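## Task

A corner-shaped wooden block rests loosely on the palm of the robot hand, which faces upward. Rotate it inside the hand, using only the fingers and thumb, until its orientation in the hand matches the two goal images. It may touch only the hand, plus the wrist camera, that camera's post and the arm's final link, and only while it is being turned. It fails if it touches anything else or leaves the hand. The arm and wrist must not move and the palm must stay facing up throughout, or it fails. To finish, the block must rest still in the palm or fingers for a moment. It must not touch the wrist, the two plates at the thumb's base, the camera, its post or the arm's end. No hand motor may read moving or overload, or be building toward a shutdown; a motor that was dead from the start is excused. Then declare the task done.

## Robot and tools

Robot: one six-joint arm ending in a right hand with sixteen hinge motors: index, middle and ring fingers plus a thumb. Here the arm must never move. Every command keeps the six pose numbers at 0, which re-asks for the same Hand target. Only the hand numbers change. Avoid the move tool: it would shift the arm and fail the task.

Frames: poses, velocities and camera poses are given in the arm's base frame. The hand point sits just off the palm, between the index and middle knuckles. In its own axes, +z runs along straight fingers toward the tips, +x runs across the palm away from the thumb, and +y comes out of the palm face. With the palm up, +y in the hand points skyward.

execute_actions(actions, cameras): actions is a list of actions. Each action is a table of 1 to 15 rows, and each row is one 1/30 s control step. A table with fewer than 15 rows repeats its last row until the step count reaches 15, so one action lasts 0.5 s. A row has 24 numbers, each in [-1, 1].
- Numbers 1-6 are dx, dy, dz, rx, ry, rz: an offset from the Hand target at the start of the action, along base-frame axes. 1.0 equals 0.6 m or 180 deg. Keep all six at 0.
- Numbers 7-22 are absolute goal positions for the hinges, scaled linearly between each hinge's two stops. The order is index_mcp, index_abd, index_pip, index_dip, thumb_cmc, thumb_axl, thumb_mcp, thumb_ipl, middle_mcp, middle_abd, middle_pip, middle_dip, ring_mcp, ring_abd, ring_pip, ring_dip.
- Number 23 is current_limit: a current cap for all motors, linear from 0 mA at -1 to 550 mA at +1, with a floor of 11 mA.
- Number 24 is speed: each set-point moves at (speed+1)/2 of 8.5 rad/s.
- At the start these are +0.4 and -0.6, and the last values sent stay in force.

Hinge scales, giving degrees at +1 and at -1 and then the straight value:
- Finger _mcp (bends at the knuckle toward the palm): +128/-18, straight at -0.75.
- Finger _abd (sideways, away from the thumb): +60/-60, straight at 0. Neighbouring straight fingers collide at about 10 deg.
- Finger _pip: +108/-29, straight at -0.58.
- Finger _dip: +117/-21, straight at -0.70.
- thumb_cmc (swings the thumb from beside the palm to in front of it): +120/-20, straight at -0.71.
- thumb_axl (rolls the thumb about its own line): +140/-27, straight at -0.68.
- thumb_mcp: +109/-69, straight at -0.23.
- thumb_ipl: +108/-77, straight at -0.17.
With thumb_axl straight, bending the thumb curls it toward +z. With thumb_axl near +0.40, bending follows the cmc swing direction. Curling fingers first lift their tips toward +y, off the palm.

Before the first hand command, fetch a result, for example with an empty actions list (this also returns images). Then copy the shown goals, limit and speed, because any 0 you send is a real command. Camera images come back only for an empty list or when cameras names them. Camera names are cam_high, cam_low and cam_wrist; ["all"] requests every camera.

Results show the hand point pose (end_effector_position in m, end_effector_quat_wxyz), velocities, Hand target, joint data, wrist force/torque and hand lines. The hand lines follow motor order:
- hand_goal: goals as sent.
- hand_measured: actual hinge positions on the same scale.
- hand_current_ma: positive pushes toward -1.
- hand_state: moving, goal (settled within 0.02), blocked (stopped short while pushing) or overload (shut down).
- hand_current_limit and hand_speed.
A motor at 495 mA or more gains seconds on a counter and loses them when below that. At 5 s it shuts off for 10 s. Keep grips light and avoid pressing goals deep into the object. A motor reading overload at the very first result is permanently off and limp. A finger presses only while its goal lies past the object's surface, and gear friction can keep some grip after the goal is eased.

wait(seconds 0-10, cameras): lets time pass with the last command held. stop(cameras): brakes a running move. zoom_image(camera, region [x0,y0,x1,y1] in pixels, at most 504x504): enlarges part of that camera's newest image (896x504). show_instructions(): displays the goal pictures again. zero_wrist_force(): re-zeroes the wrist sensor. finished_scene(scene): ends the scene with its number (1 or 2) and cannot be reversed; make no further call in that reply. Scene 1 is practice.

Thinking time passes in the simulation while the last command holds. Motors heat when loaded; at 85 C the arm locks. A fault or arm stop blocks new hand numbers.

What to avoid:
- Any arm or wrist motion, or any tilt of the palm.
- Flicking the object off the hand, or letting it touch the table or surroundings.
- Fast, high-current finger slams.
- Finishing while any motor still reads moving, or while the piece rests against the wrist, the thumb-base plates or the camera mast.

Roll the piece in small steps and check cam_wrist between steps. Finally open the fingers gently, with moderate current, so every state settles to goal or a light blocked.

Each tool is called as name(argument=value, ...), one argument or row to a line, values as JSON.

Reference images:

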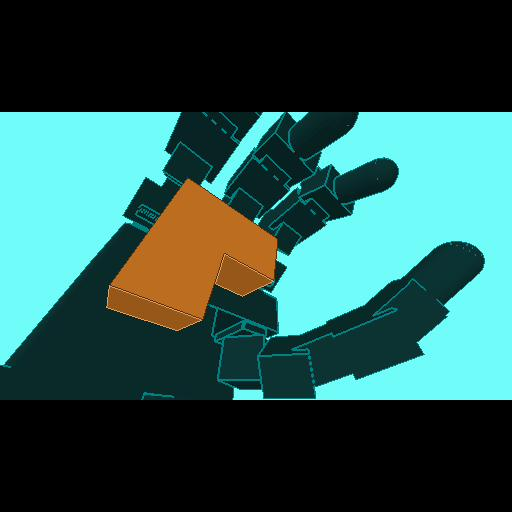

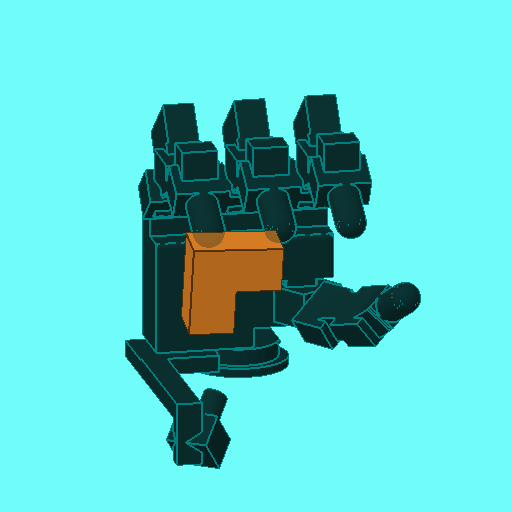

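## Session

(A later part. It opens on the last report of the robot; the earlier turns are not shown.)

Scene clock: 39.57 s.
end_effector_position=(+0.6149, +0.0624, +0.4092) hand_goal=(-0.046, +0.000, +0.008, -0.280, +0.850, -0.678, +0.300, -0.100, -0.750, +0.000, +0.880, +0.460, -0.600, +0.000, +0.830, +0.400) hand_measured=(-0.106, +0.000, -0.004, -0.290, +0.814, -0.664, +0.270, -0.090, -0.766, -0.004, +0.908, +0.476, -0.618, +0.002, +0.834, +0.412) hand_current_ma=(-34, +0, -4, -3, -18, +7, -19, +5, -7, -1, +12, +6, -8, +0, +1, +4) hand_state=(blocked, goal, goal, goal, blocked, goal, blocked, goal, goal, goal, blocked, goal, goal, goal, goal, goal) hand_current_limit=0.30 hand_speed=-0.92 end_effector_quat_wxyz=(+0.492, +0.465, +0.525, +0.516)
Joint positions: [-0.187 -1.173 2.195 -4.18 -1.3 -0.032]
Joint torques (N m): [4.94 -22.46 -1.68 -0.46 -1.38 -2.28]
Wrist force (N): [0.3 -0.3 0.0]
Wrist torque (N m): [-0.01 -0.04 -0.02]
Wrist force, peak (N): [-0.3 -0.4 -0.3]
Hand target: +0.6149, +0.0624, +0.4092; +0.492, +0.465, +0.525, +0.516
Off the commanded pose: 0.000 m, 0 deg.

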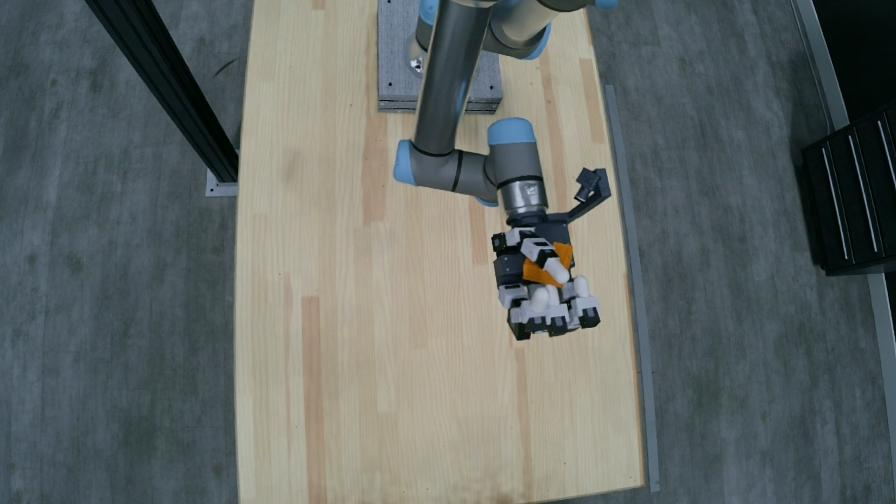

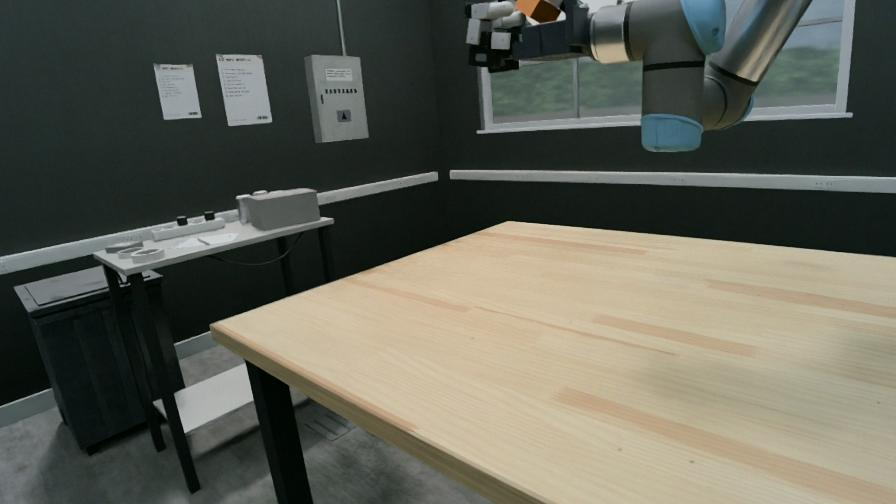

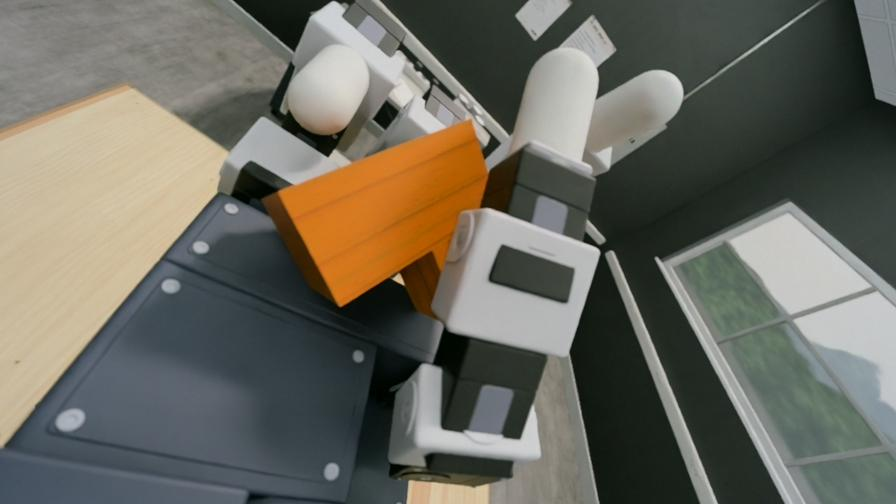

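execute_actions(
  actions=[
    [[0,0,0,0,0,0,-0.6,0,0.1,-0.28,0.85,-0.677,0.35,-0.1,-0.85,0,0.4,0.3,-0.85,0,0.7,0.4,0.3,-0.88]],
    [[0,0,0,0,0,0,-0.8,0,0.1,-0.28,0.85,-0.677,0.35,-0.1,-0.9,0,-0.2,0.0,-0.85,0,0.5,0.4,0.3,-0.88]],
  ],
  cameras=["cam_wrist","cam_high","cam_low"],
)

zoom_image(
  camera="cam_high",
  region=[505, 215, 615, 325],
)

zoom_image(
  camera="cam_low",
  region=[450, 0, 650, 80],
)

Scene clock: 43.70 s.
end_effector_position=(+0.6149, +0.0624, +0.4092) hand_goal=(-0.800, +0.000, +0.100, -0.280, +0.850, -0.678, +0.350, -0.100, -0.900, +0.000, -0.200, +0.000, -0.850, +0.000, +0.500, +0.400) hand_measured=(-0.828, +0.000, +0.088, -0.290, +0.848, -0.664, +0.354, -0.090, -0.922, -0.004, -0.198, +0.010, -0.874, +0.002, +0.508, +0.412) hand_current_ma=(-14, +0, -4, -3, +0, +7, +2, +5, -10, -1, +0, +4, -11, +0, +3, +4) hand_state=(blocked, goal, goal, goal, goal, goal, goal, goal, blocked, goal, goal, goal, blocked, goal, goal, goal) hand_current_limit=0.30 hand_speed=-0.88 end_effector_quat_wxyz=(+0.492, +0.465, +0.525, +0.516)
Joint positions: [-0.187 -1.173 2.195 -4.18 -1.3 -0.032]
Joint torques (N m): [4.66 -22.16 -1.14 -3.47 -1.34 -2.31]
Wrist force (N): [0.1 -0.3 -0.3]
Wrist torque (N m): [0.08 0.00 -0.03]
Wrist force, peak (N): [0.3 -0.9 0.2]
Hand target: +0.6149, +0.0624, +0.4092; +0.492, +0.465, +0.525, +0.516
Off the commanded pose: 0.000 m, 0 deg.

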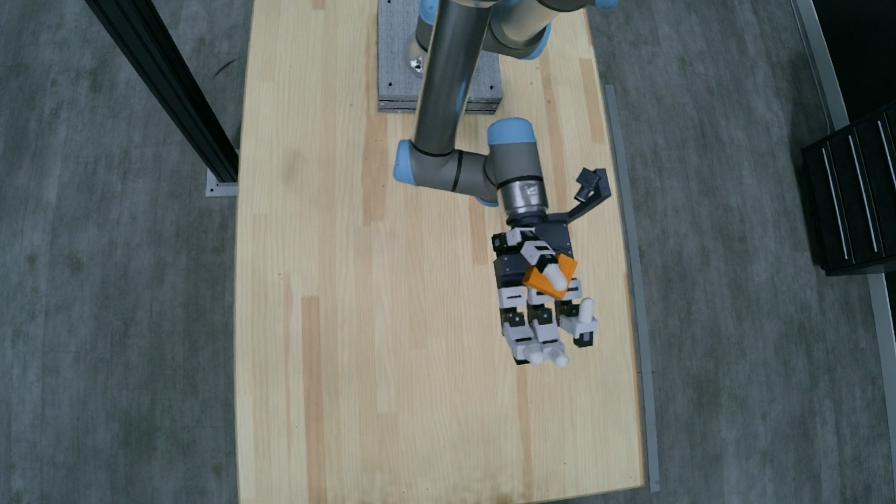

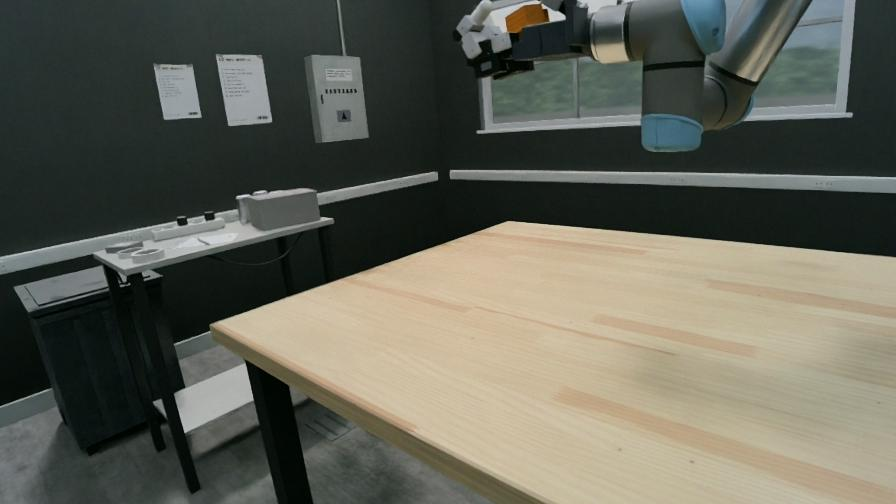

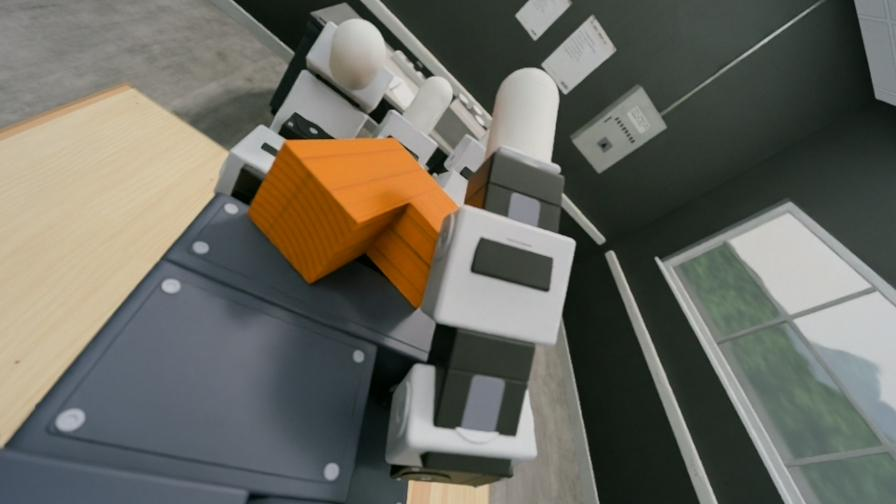

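Scaled by 4.582 from the camera's 896x504 image, which has a finer 1280x720 frame.

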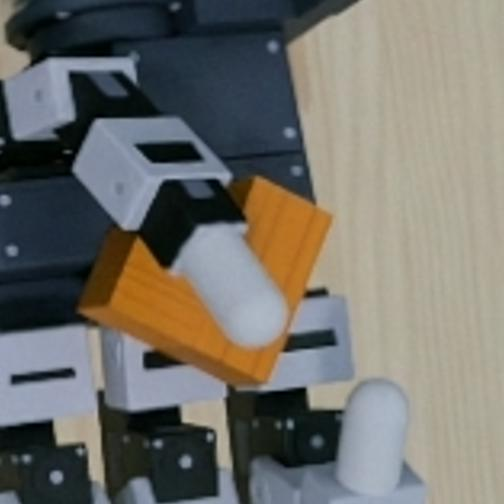

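Scaled by 2.520 from the camera's 896x504 image, which has a finer 1280x720 frame.

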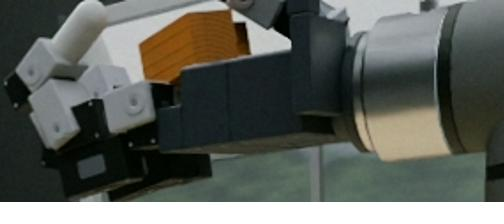

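execute_actions(
  actions=[
    [[0,0,0,0,0,0,-0.8,0,0.1,-0.28,0.85,-0.677,0.3,-0.1,-0.9,0,-0.2,0.0,-0.87,0.7,0.52,0.41,0.3,-0.7]],
    [[0,0,0,0,0,0,-0.8,0,0.1,-0.28,0.85,-0.677,0.3,-0.1,-0.9,0,-0.2,0.0,-0.82,0.7,0.664,0.68,0.3,-0.8]],
    [[0,0,0,0,0,0,-0.8,0,0.1,-0.28,0.85,-0.677,0.3,-0.1,-0.9,0,-0.2,0.0,-0.5,0.7,0.664,0.62,0.3,-0.85]],
  ],
  cameras=["cam_wrist","cam_high"],
)

zoom_image(
  camera="cam_high",
  region=[505, 215, 615, 325],
)

Scene clock: 46.57 s.
end_effector_position=(+0.6149, +0.0624, +0.4092) hand_goal=(-0.800, +0.000, +0.100, -0.280, +0.850, -0.678, +0.300, -0.100, -0.900, +0.000, -0.200, +0.000, -0.500, +0.700, +0.664, +0.620) hand_measured=(-0.828, +0.000, +0.088, -0.290, +0.850, -0.664, +0.334, -0.090, -0.922, -0.004, -0.198, +0.010, -0.586, +0.688, +0.650, +0.628) hand_current_ma=(-14, +0, -4, -3, +0, +7, +22, +5, -10, -1, +0, +4, -54, -3, -5, +3) hand_state=(blocked, goal, goal, goal, goal, goal, blocked, goal, blocked, goal, goal, goal, blocked, goal, goal, goal) hand_current_limit=0.30 hand_speed=-0.85 end_effector_quat_wxyz=(+0.492, +0.465, +0.525, +0.516)
Joint positions: [-0.187 -1.173 2.195 -4.18 -1.3 -0.032]
Joint torques (N m): [4.34 -21.28 -1.4 -3.45 -1.21 -2.2]
Wrist force (N): [-0.1 -0.2 -0.1]
Wrist torque (N m): [0.05 0.01 -0.05]
Wrist force, peak (N): [0.6 0.0 -0.5]
Hand target: +0.6149, +0.0624, +0.4092; +0.492, +0.465, +0.525, +0.516
Off the commanded pose: 0.000 m, 0 deg.
Images, in order (width x height): cam_high 896x504, cam_wrist 896x504.

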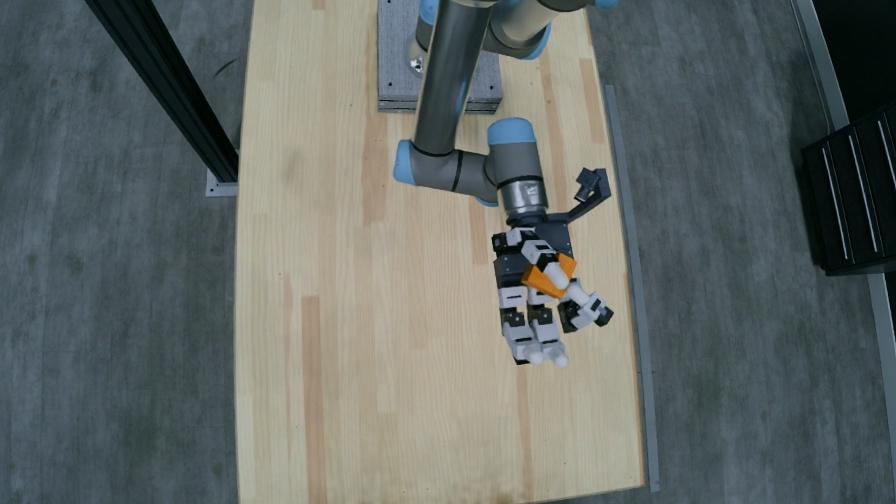

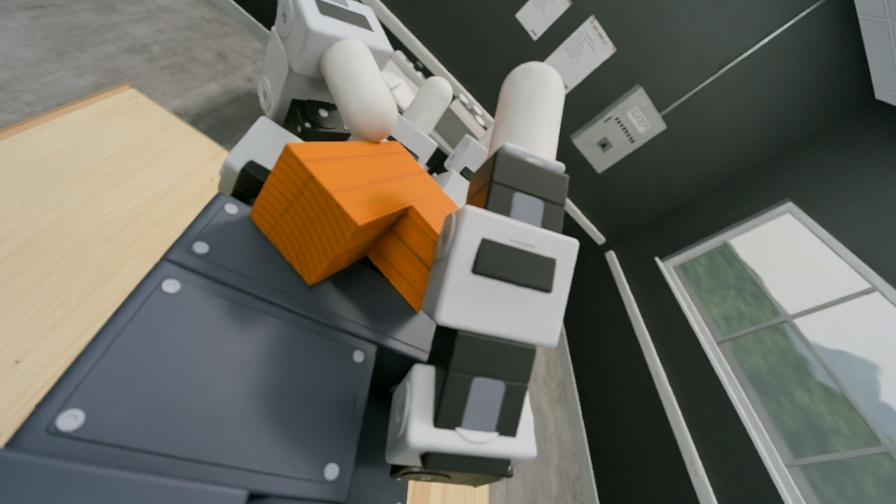

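Scaled by 4.582 from the camera's 896x504 image, which has a finer 1280x720 frame.

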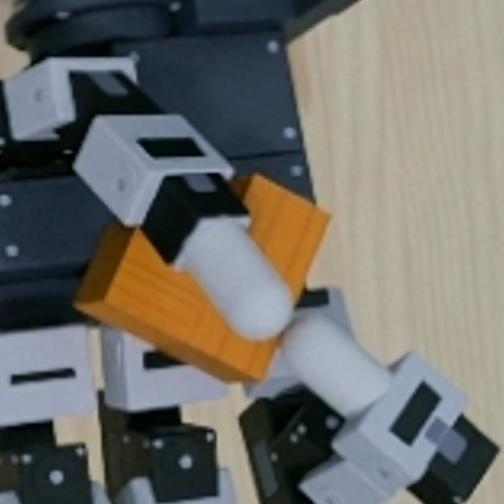

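execute_actions(
  actions=[
    [[0,0,0,0,0,0,-0.8,0,0.1,-0.28,0.75,-0.677,-0.3,-0.1,-0.9,0,-0.2,0.0,-0.85,0.3,0.55,0.41,0.3,-0.6]],
    [[0,0,0,0,0,0,-0.8,0,0.1,-0.28,0.6,-0.677,-0.3,-0.1,-0.9,0,-0.2,0.0,-0.85,-0.65,0.75,0.3,0.3,-0.6]],
    [[0,0,0,0,0,0,-0.8,0,0.1,-0.28,0.6,-0.677,-0.3,-0.1,-0.9,0,-0.2,0.0,-0.05,-0.65,0.81,0.28,0.3,-0.7]],
  ],
  cameras=["cam_wrist","cam_high"],
)

zoom_image(
  camera="cam_high",
  region=[505, 215, 615, 325],
)

Scene clock: 49.33 s.
end_effector_position=(+0.6149, +0.0624, +0.4092) hand_goal=(-0.800, +0.000, +0.100, -0.280, +0.600, -0.678, -0.300, -0.100, -0.900, +0.000, -0.200, +0.000, -0.050, -0.650, +0.810, +0.280) hand_measured=(-0.828, +0.000, +0.088, -0.290, +0.614, -0.670, -0.292, -0.092, -0.922, -0.008, -0.202, +0.010, -0.098, -0.638, +0.804, +0.292) hand_current_ma=(-14, +0, -4, -3, +5, +4, +3, +4, -10, -2, +0, +4, -26, +3, -2, +5) hand_state=(blocked, goal, goal, goal, goal, goal, goal, goal, blocked, goal, goal, goal, blocked, goal, goal, goal) hand_current_limit=0.30 hand_speed=-0.70 end_effector_quat_wxyz=(+0.492, +0.465, +0.525, +0.516)
Joint positions: [-0.187 -1.173 2.195 -4.18 -1.3 -0.032]
Joint torques (N m): [4.94 -20.97 -1.46 -3.2 -1.31 -2.07]
Wrist force (N): [-0.1 -0.2 -0.1]
Wrist torque (N m): [0.02 0.01 -0.01]
Wrist force, peak (N): [0.2 0.1 -0.7]
Hand target: +0.6149, +0.0624, +0.4092; +0.492, +0.465, +0.525, +0.516
Off the commanded pose: 0.000 m, 0 deg.
Images, in order (width x height): cam_high 896x504, cam_wrist 896x504.

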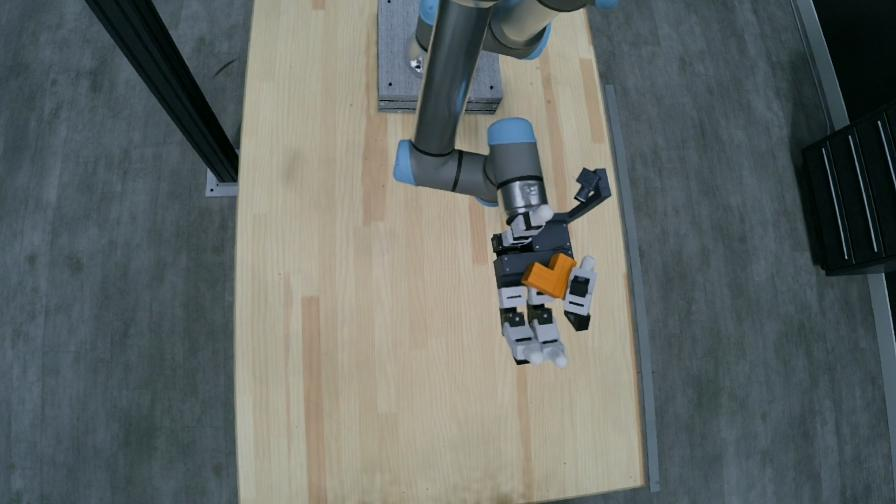

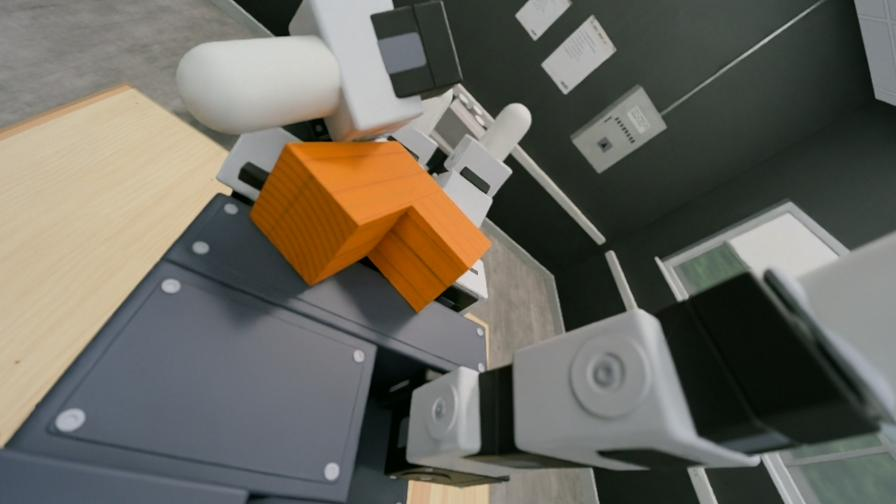

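Scaled by 4.582 from the camera's 896x504 image, which has a finer 1280x720 frame.

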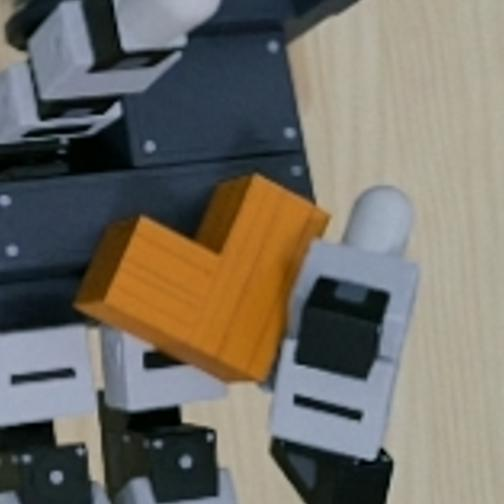

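execute_actions(
  actions=[
    [[0,0,0,0,0,0,-0.8,0,0.1,-0.28,0.6,-0.677,-0.3,-0.1,-0.9,0,-0.2,0.0,-0.03,0.25,0.83,0.35,0.3,-0.85]],
  ],
  cameras=["cam_wrist","cam_high"],
)

zoom_image(
  camera="cam_high",
  region=[505, 215, 615, 325],
)

Scene clock: 51.37 s.
end_effector_position=(+0.6149, +0.0624, +0.4092) hand_goal=(-0.800, +0.000, +0.100, -0.280, +0.600, -0.678, -0.300, -0.100, -0.900, +0.000, -0.200, +0.000, -0.030, +0.250, +0.830, +0.350) hand_measured=(-0.828, +0.000, +0.088, -0.290, +0.614, -0.670, -0.292, -0.092, -0.922, -0.008, -0.202, +0.010, -0.068, +0.226, +0.828, +0.340) hand_current_ma=(-14, +0, -4, -3, +5, +4, +3, +4, -11, -2, +0, +4, -20, -6, -1, -3) hand_state=(blocked, goal, goal, goal, goal, goal, goal, goal, blocked, goal, goal, goal, blocked, blocked, goal, goal) hand_current_limit=0.30 hand_speed=-0.85 end_effector_quat_wxyz=(+0.492, +0.465, +0.525, +0.516)
Joint positions: [-0.187 -1.173 2.195 -4.18 -1.3 -0.032]
Joint torques (N m): [4.55 -20.34 -1 -3.15 -1.15 -2.22]
Wrist force (N): [0.0 -0.1 -0.2]
Wrist torque (N m): [0.04 0.00 -0.01]
Wrist force, peak (N): [0.5 0.2 -0.5]
Hand target: +0.6149, +0.0624, +0.4092; +0.492, +0.465, +0.525, +0.516
Off the commanded pose: 0.000 m, 0 deg.
Images, in order (width x height): cam_high 896x504, cam_wrist 896x504.

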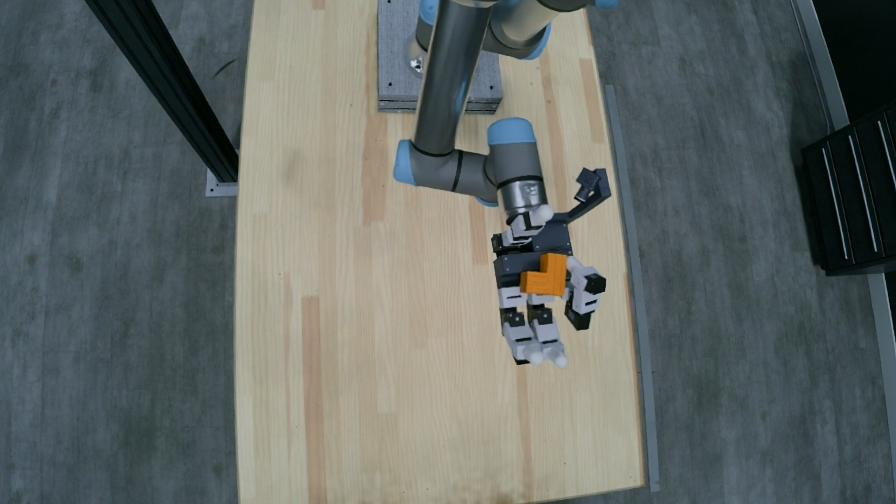

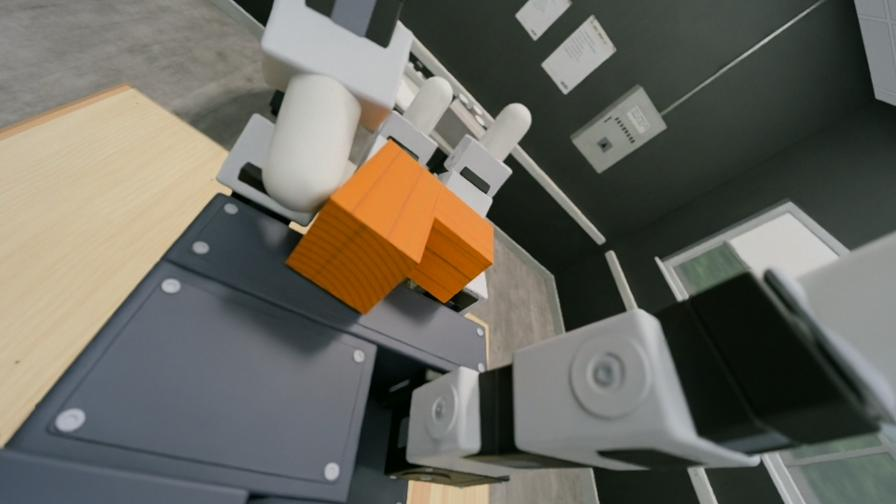

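Scaled by 4.582 from the camera's 896x504 image, which has a finer 1280x720 frame.

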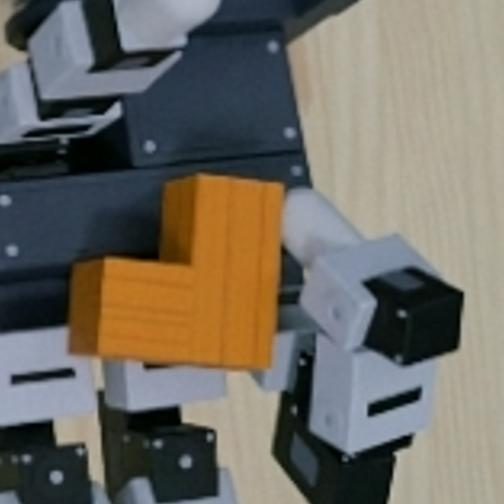

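execute_actions(
  actions=[
    [[0,0,0,0,0,0,-0.8,0,0.1,-0.28,0.6,-0.677,-0.3,-0.1,-0.9,0,-0.2,0.0,-0.03,0.46,0.83,0.35,0.3,-0.85]],
  ],
  cameras=["cam_wrist","cam_high","cam_low"],
)

zoom_image(
  camera="cam_high",
  region=[505, 215, 615, 325],
)

zoom_image(
  camera="cam_low",
  region=[450, 0, 650, 80],
)

Scene clock: 52.37 s.
end_effector_position=(+0.6149, +0.0624, +0.4092) hand_goal=(-0.800, +0.000, +0.100, -0.280, +0.600, -0.678, -0.300, -0.100, -0.900, +0.000, -0.200, +0.000, -0.030, +0.460, +0.830, +0.350) hand_measured=(-0.828, +0.000, +0.088, -0.290, +0.614, -0.670, -0.292, -0.092, -0.922, -0.008, -0.202, +0.010, -0.066, +0.438, +0.828, +0.340) hand_current_ma=(-14, +0, -4, -3, +5, +4, +3, +4, -11, -2, +0, +4, -19, -6, -1, -3) hand_state=(blocked, goal, goal, goal, goal, goal, goal, goal, blocked, goal, goal, goal, blocked, blocked, goal, goal) hand_current_limit=0.30 hand_speed=-0.85 end_effector_quat_wxyz=(+0.492, +0.465, +0.525, +0.516)
Joint positions: [-0.187 -1.173 2.195 -4.18 -1.3 -0.032]
Joint torques (N m): [4.43 -21.19 -1.16 -3.08 -1.24 -2.18]
Wrist force (N): [-0.1 0.3 -0.2]
Wrist torque (N m): [0.08 0.02 -0.01]
Wrist force, peak (N): [0.5 0.3 -0.3]
Hand target: +0.6149, +0.0624, +0.4092; +0.492, +0.465, +0.525, +0.516
Off the commanded pose: 0.000 m, 0 deg.

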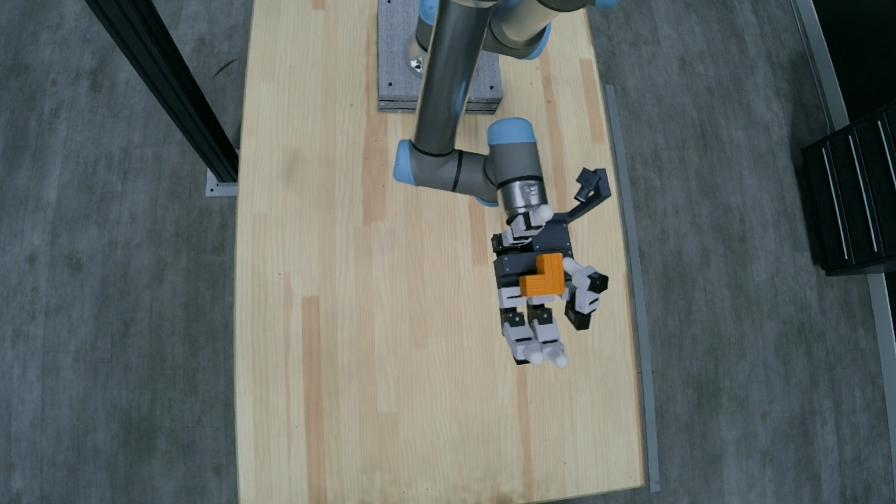

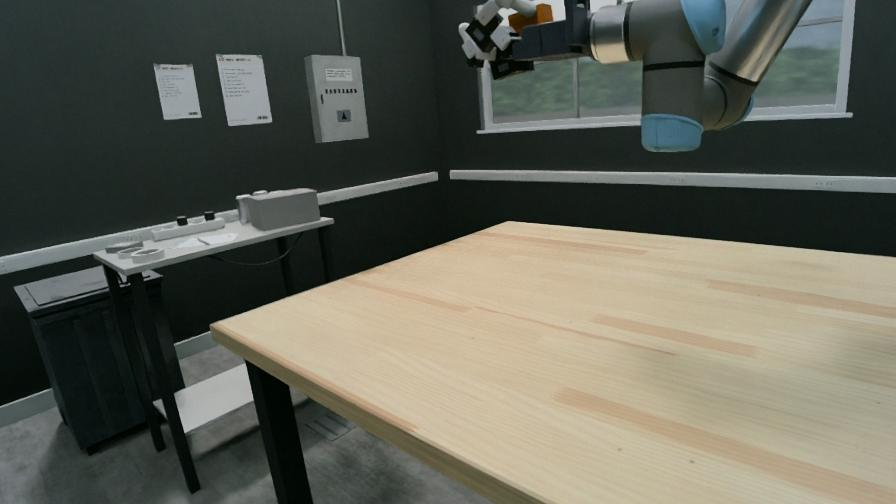

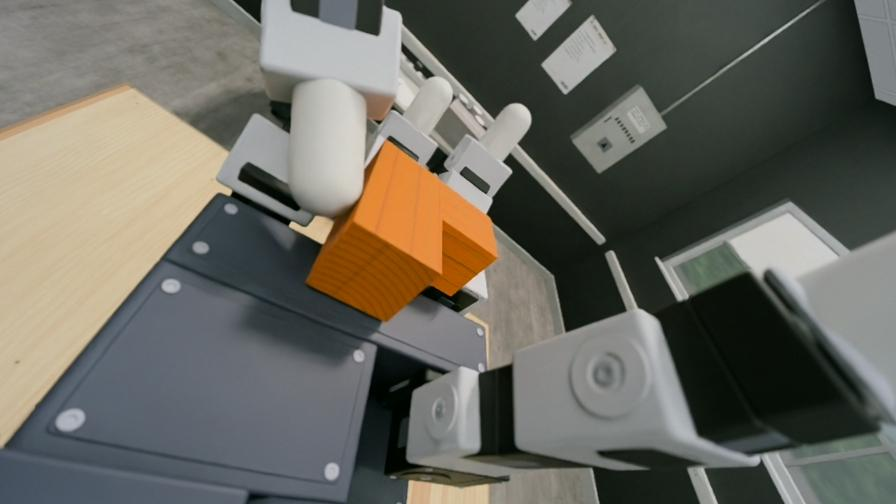

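Scaled by 4.582 from the camera's 896x504 image, which has a finer 1280x720 frame.

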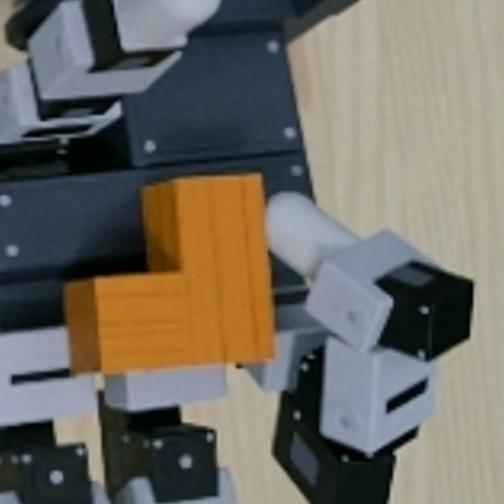

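Scaled by 2.520 from the camera's 896x504 image, which has a finer 1280x720 frame.

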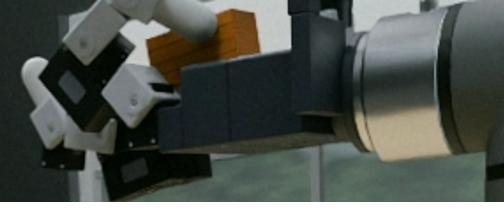

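zoom_image(
  camera="cam_low",
  region=[490, 0, 590, 50],
)

zoom_image(
  camera="cam_wrist",
  region=[200, 80, 550, 380],
)

Scaled by 5.040 from the camera's 896x504 image, which has a finer 1280x720 frame.

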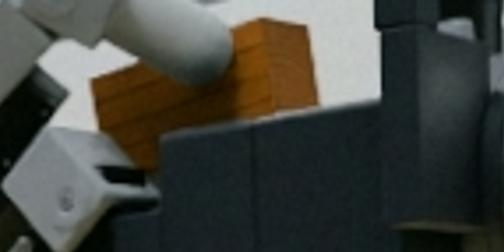

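Scaled by 1.440 from the camera's 896x504 image, which has a finer 1280x720 frame.

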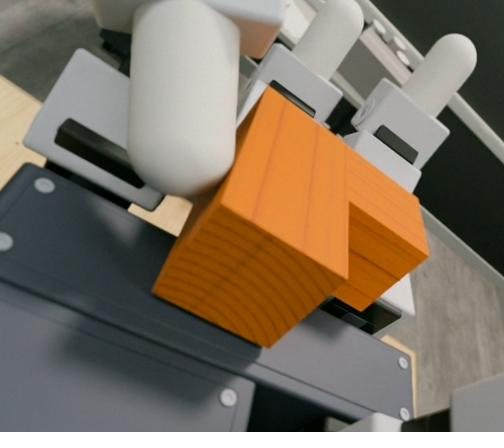

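execute_actions(
  actions=[
    [[0,0,0,0,0,0,-0.68,0,0.1,-0.28,0.6,-0.677,-0.3,-0.1,-0.68,0,-0.2,0.0,-0.03,0.46,0.83,0.35,0.3,-0.92]],
  ],
  cameras=["cam_wrist","cam_high","cam_low"],
)

zoom_image(
  camera="cam_high",
  region=[505, 215, 615, 325],
)

zoom_image(
  camera="cam_low",
  region=[490, 0, 590, 50],
)

Scene clock: 54.17 s.
end_effector_position=(+0.6149, +0.0624, +0.4092) hand_goal=(-0.680, +0.000, +0.100, -0.280, +0.600, -0.678, -0.300, -0.100, -0.680, +0.000, -0.200, +0.000, -0.030, +0.460, +0.830, +0.350) hand_measured=(-0.770, +0.000, +0.088, -0.290, +0.614, -0.670, -0.292, -0.092, -0.760, -0.008, -0.202, +0.010, -0.064, +0.444, +0.828, +0.342) hand_current_ma=(-58, +0, -4, -3, +5, +4, +3, +4, -51, -2, +0, +4, -18, -4, -1, -3) hand_state=(blocked, goal, goal, goal, goal, goal, goal, goal, blocked, goal, goal, goal, blocked, goal, goal, goal) hand_current_limit=0.30 hand_speed=-0.92 end_effector_quat_wxyz=(+0.492, +0.465, +0.525, +0.516)
Joint positions: [-0.187 -1.173 2.195 -4.18 -1.3 -0.032]
Joint torques (N m): [4.6 -20.35 -2.05 -3.05 -1.12 -1.98]
Wrist force (N): [0.2 -0.3 -0.2]
Wrist torque (N m): [0.00 -0.03 0.01]
Wrist force, peak (N): [0.2 -0.5 -0.8]
Hand target: +0.6149, +0.0624, +0.4092; +0.492, +0.465, +0.525, +0.516
Off the commanded pose: 0.000 m, 0 deg.

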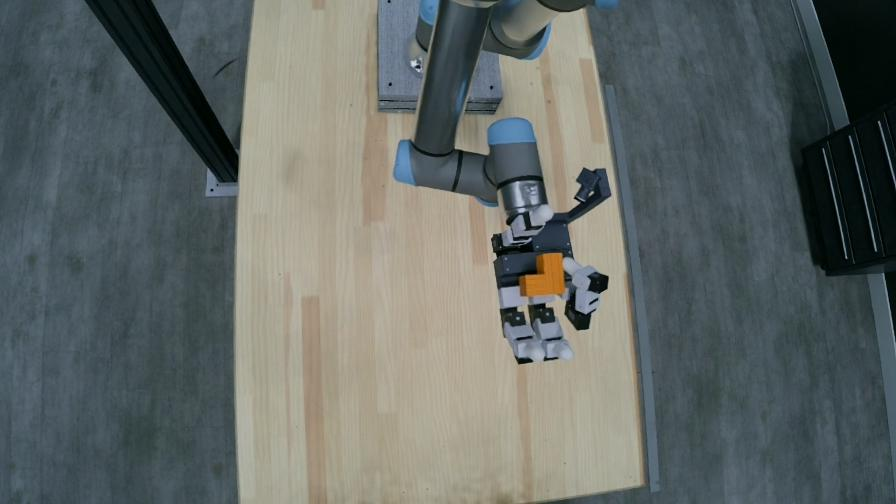

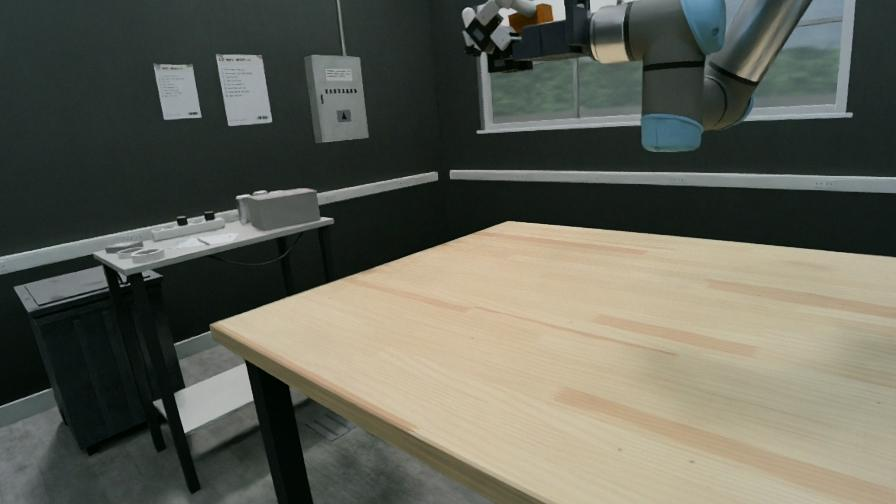

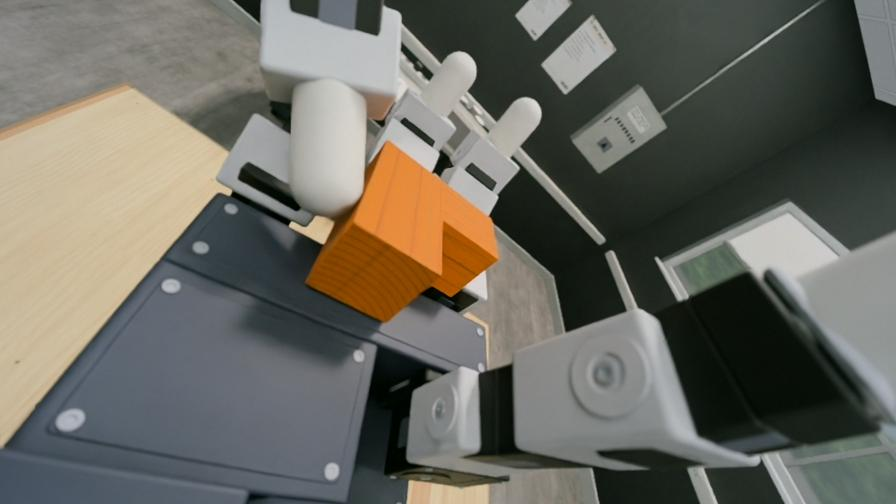

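Scaled by 4.582 from the camera's 896x504 image, which has a finer 1280x720 frame.

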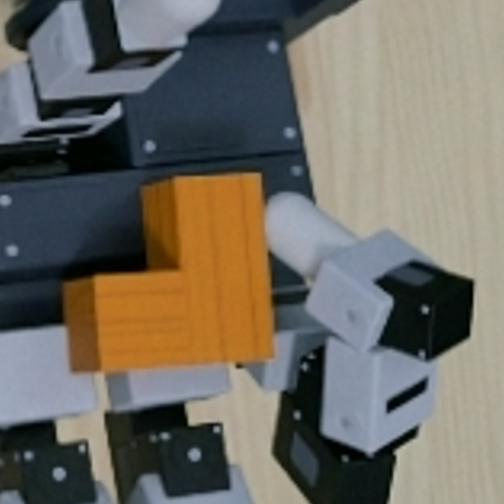

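Scaled by 5.040 from the camera's 896x504 image, which has a finer 1280x720 frame.

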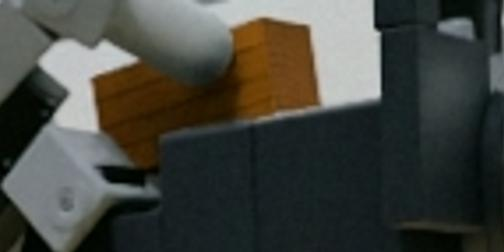

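execute_actions(
  actions=[
    [[0,0,0,0,0,0,-0.48,0,0.1,-0.28,0.6,-0.677,-0.3,-0.1,-0.48,0,-0.2,0.0,-0.03,0.46,0.83,0.35,0.3,-0.92]],
  ],
  cameras=["cam_wrist","cam_high","cam_low"],
)

zoom_image(
  camera="cam_high",
  region=[505, 215, 615, 325],
)

zoom_image(
  camera="cam_low",
  region=[490, 0, 590, 50],
)

Scene clock: 55.40 s.
end_effector_position=(+0.6149, +0.0624, +0.4092) hand_goal=(-0.480, +0.000, +0.100, -0.280, +0.600, -0.678, -0.300, -0.100, -0.480, +0.000, -0.200, +0.000, -0.030, +0.460, +0.830, +0.350) hand_measured=(-0.566, +0.000, +0.088, -0.290, +0.614, -0.670, -0.292, -0.092, -0.560, -0.008, -0.202, +0.010, -0.064, +0.446, +0.828, +0.342) hand_current_ma=(-54, +0, -4, -3, +5, +4, +3, +4, -50, -2, +0, +4, -18, -3, -1, -3) hand_state=(blocked, goal, goal, goal, goal, goal, goal, goal, blocked, goal, goal, goal, blocked, goal, goal, goal) hand_current_limit=0.30 hand_speed=-0.92 end_effector_quat_wxyz=(+0.492, +0.465, +0.525, +0.516)
Joint positions: [-0.187 -1.173 2.195 -4.18 -1.3 -0.032]
Joint torques (N m): [4.99 -21.5 -1.75 -3.1 -1.08 -2.14]
Wrist force (N): [0.0 0.1 -0.3]
Wrist torque (N m): [0.07 0.00 -0.02]
Wrist force, peak (N): [0.6 0.2 -0.4]
Hand target: +0.6149, +0.0624, +0.4092; +0.492, +0.465, +0.525, +0.516
Off the commanded pose: 0.000 m, 0 deg.

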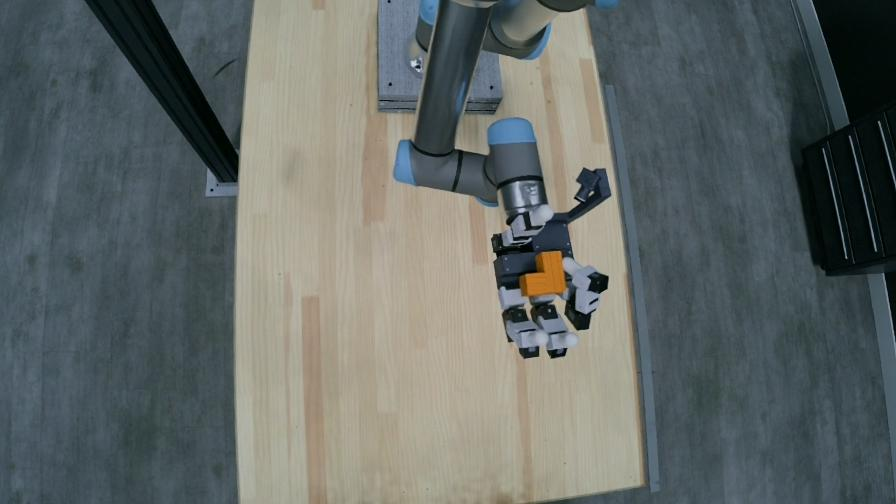

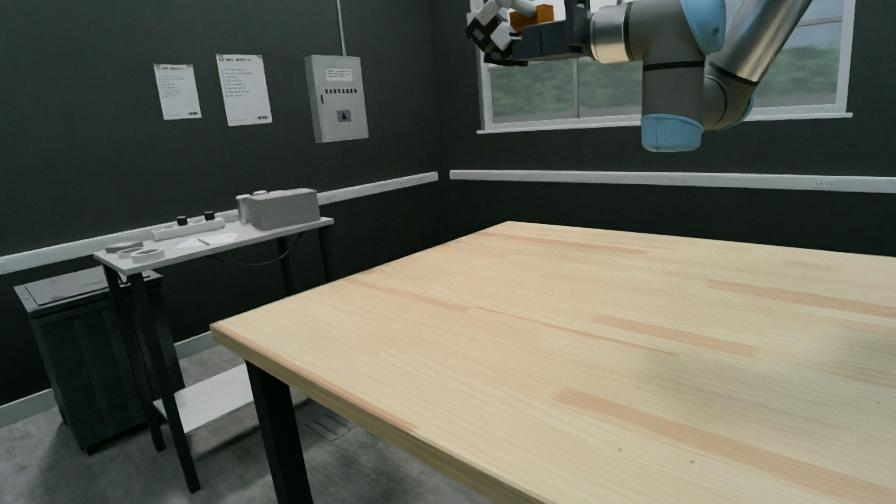

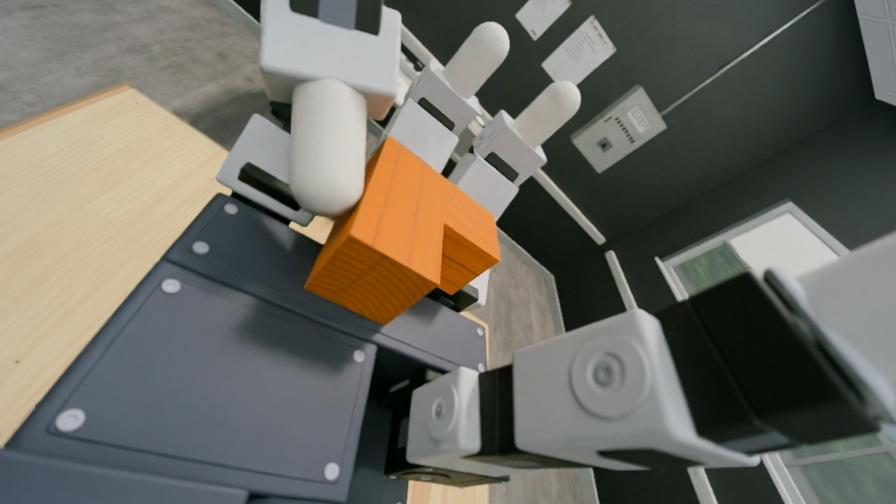

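Scaled by 4.582 from the camera's 896x504 image, which has a finer 1280x720 frame.

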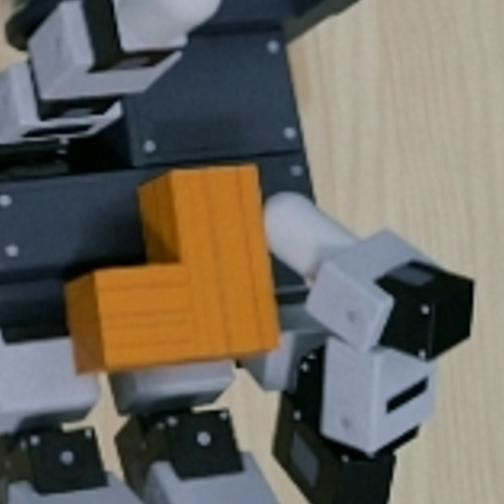

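Scaled by 5.040 from the camera's 896x504 image, which has a finer 1280x720 frame.

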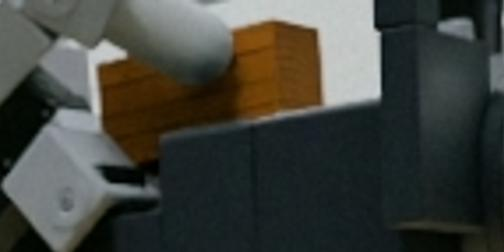

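wait(
  seconds=0.7,
)

finished_scene(
  scene=2,
)

Scene clock: 56.30 s.
end_effector_position=(+0.6149, +0.0624, +0.4092) hand_goal=(-0.480, +0.000, +0.100, -0.280, +0.600, -0.678, -0.300, -0.100, -0.480, +0.000, -0.200, +0.000, -0.030, +0.460, +0.830, +0.350) hand_measured=(-0.566, +0.000, +0.088, -0.290, +0.614, -0.670, -0.292, -0.092, -0.560, -0.008, -0.202, +0.010, -0.064, +0.446, +0.828, +0.342) hand_current_ma=(-54, +0, -4, -3, +5, +4, +3, +4, -50, -2, +0, +4, -18, -3, -1, -3) hand_state=(blocked, goal, goal, goal, goal, goal, goal, goal, blocked, goal, goal, goal, blocked, goal, goal, goal) hand_current_limit=0.30 hand_speed=-0.92 end_effector_quat_wxyz=(+0.492, +0.465, +0.525, +0.516)
Joint positions: [-0.187 -1.173 2.195 -4.18 -1.3 -0.032]
Joint torques (N m): [4.23 -21.06 -2.01 -2.96 -1.12 -2.1]
Wrist force (N): [0.1 -0.1 -0.1]
Wrist torque (N m): [0.02 -0.02 -0.01]
Wrist force, peak (N): [0.1 -0.6 -0.3]
Hand target: +0.6149, +0.0624, +0.4092; +0.492, +0.465, +0.525, +0.516
Off the commanded pose: 0.000 m, 0 deg.
wait: 0.70 s; at rest from the start

The scene is finished: the task was done.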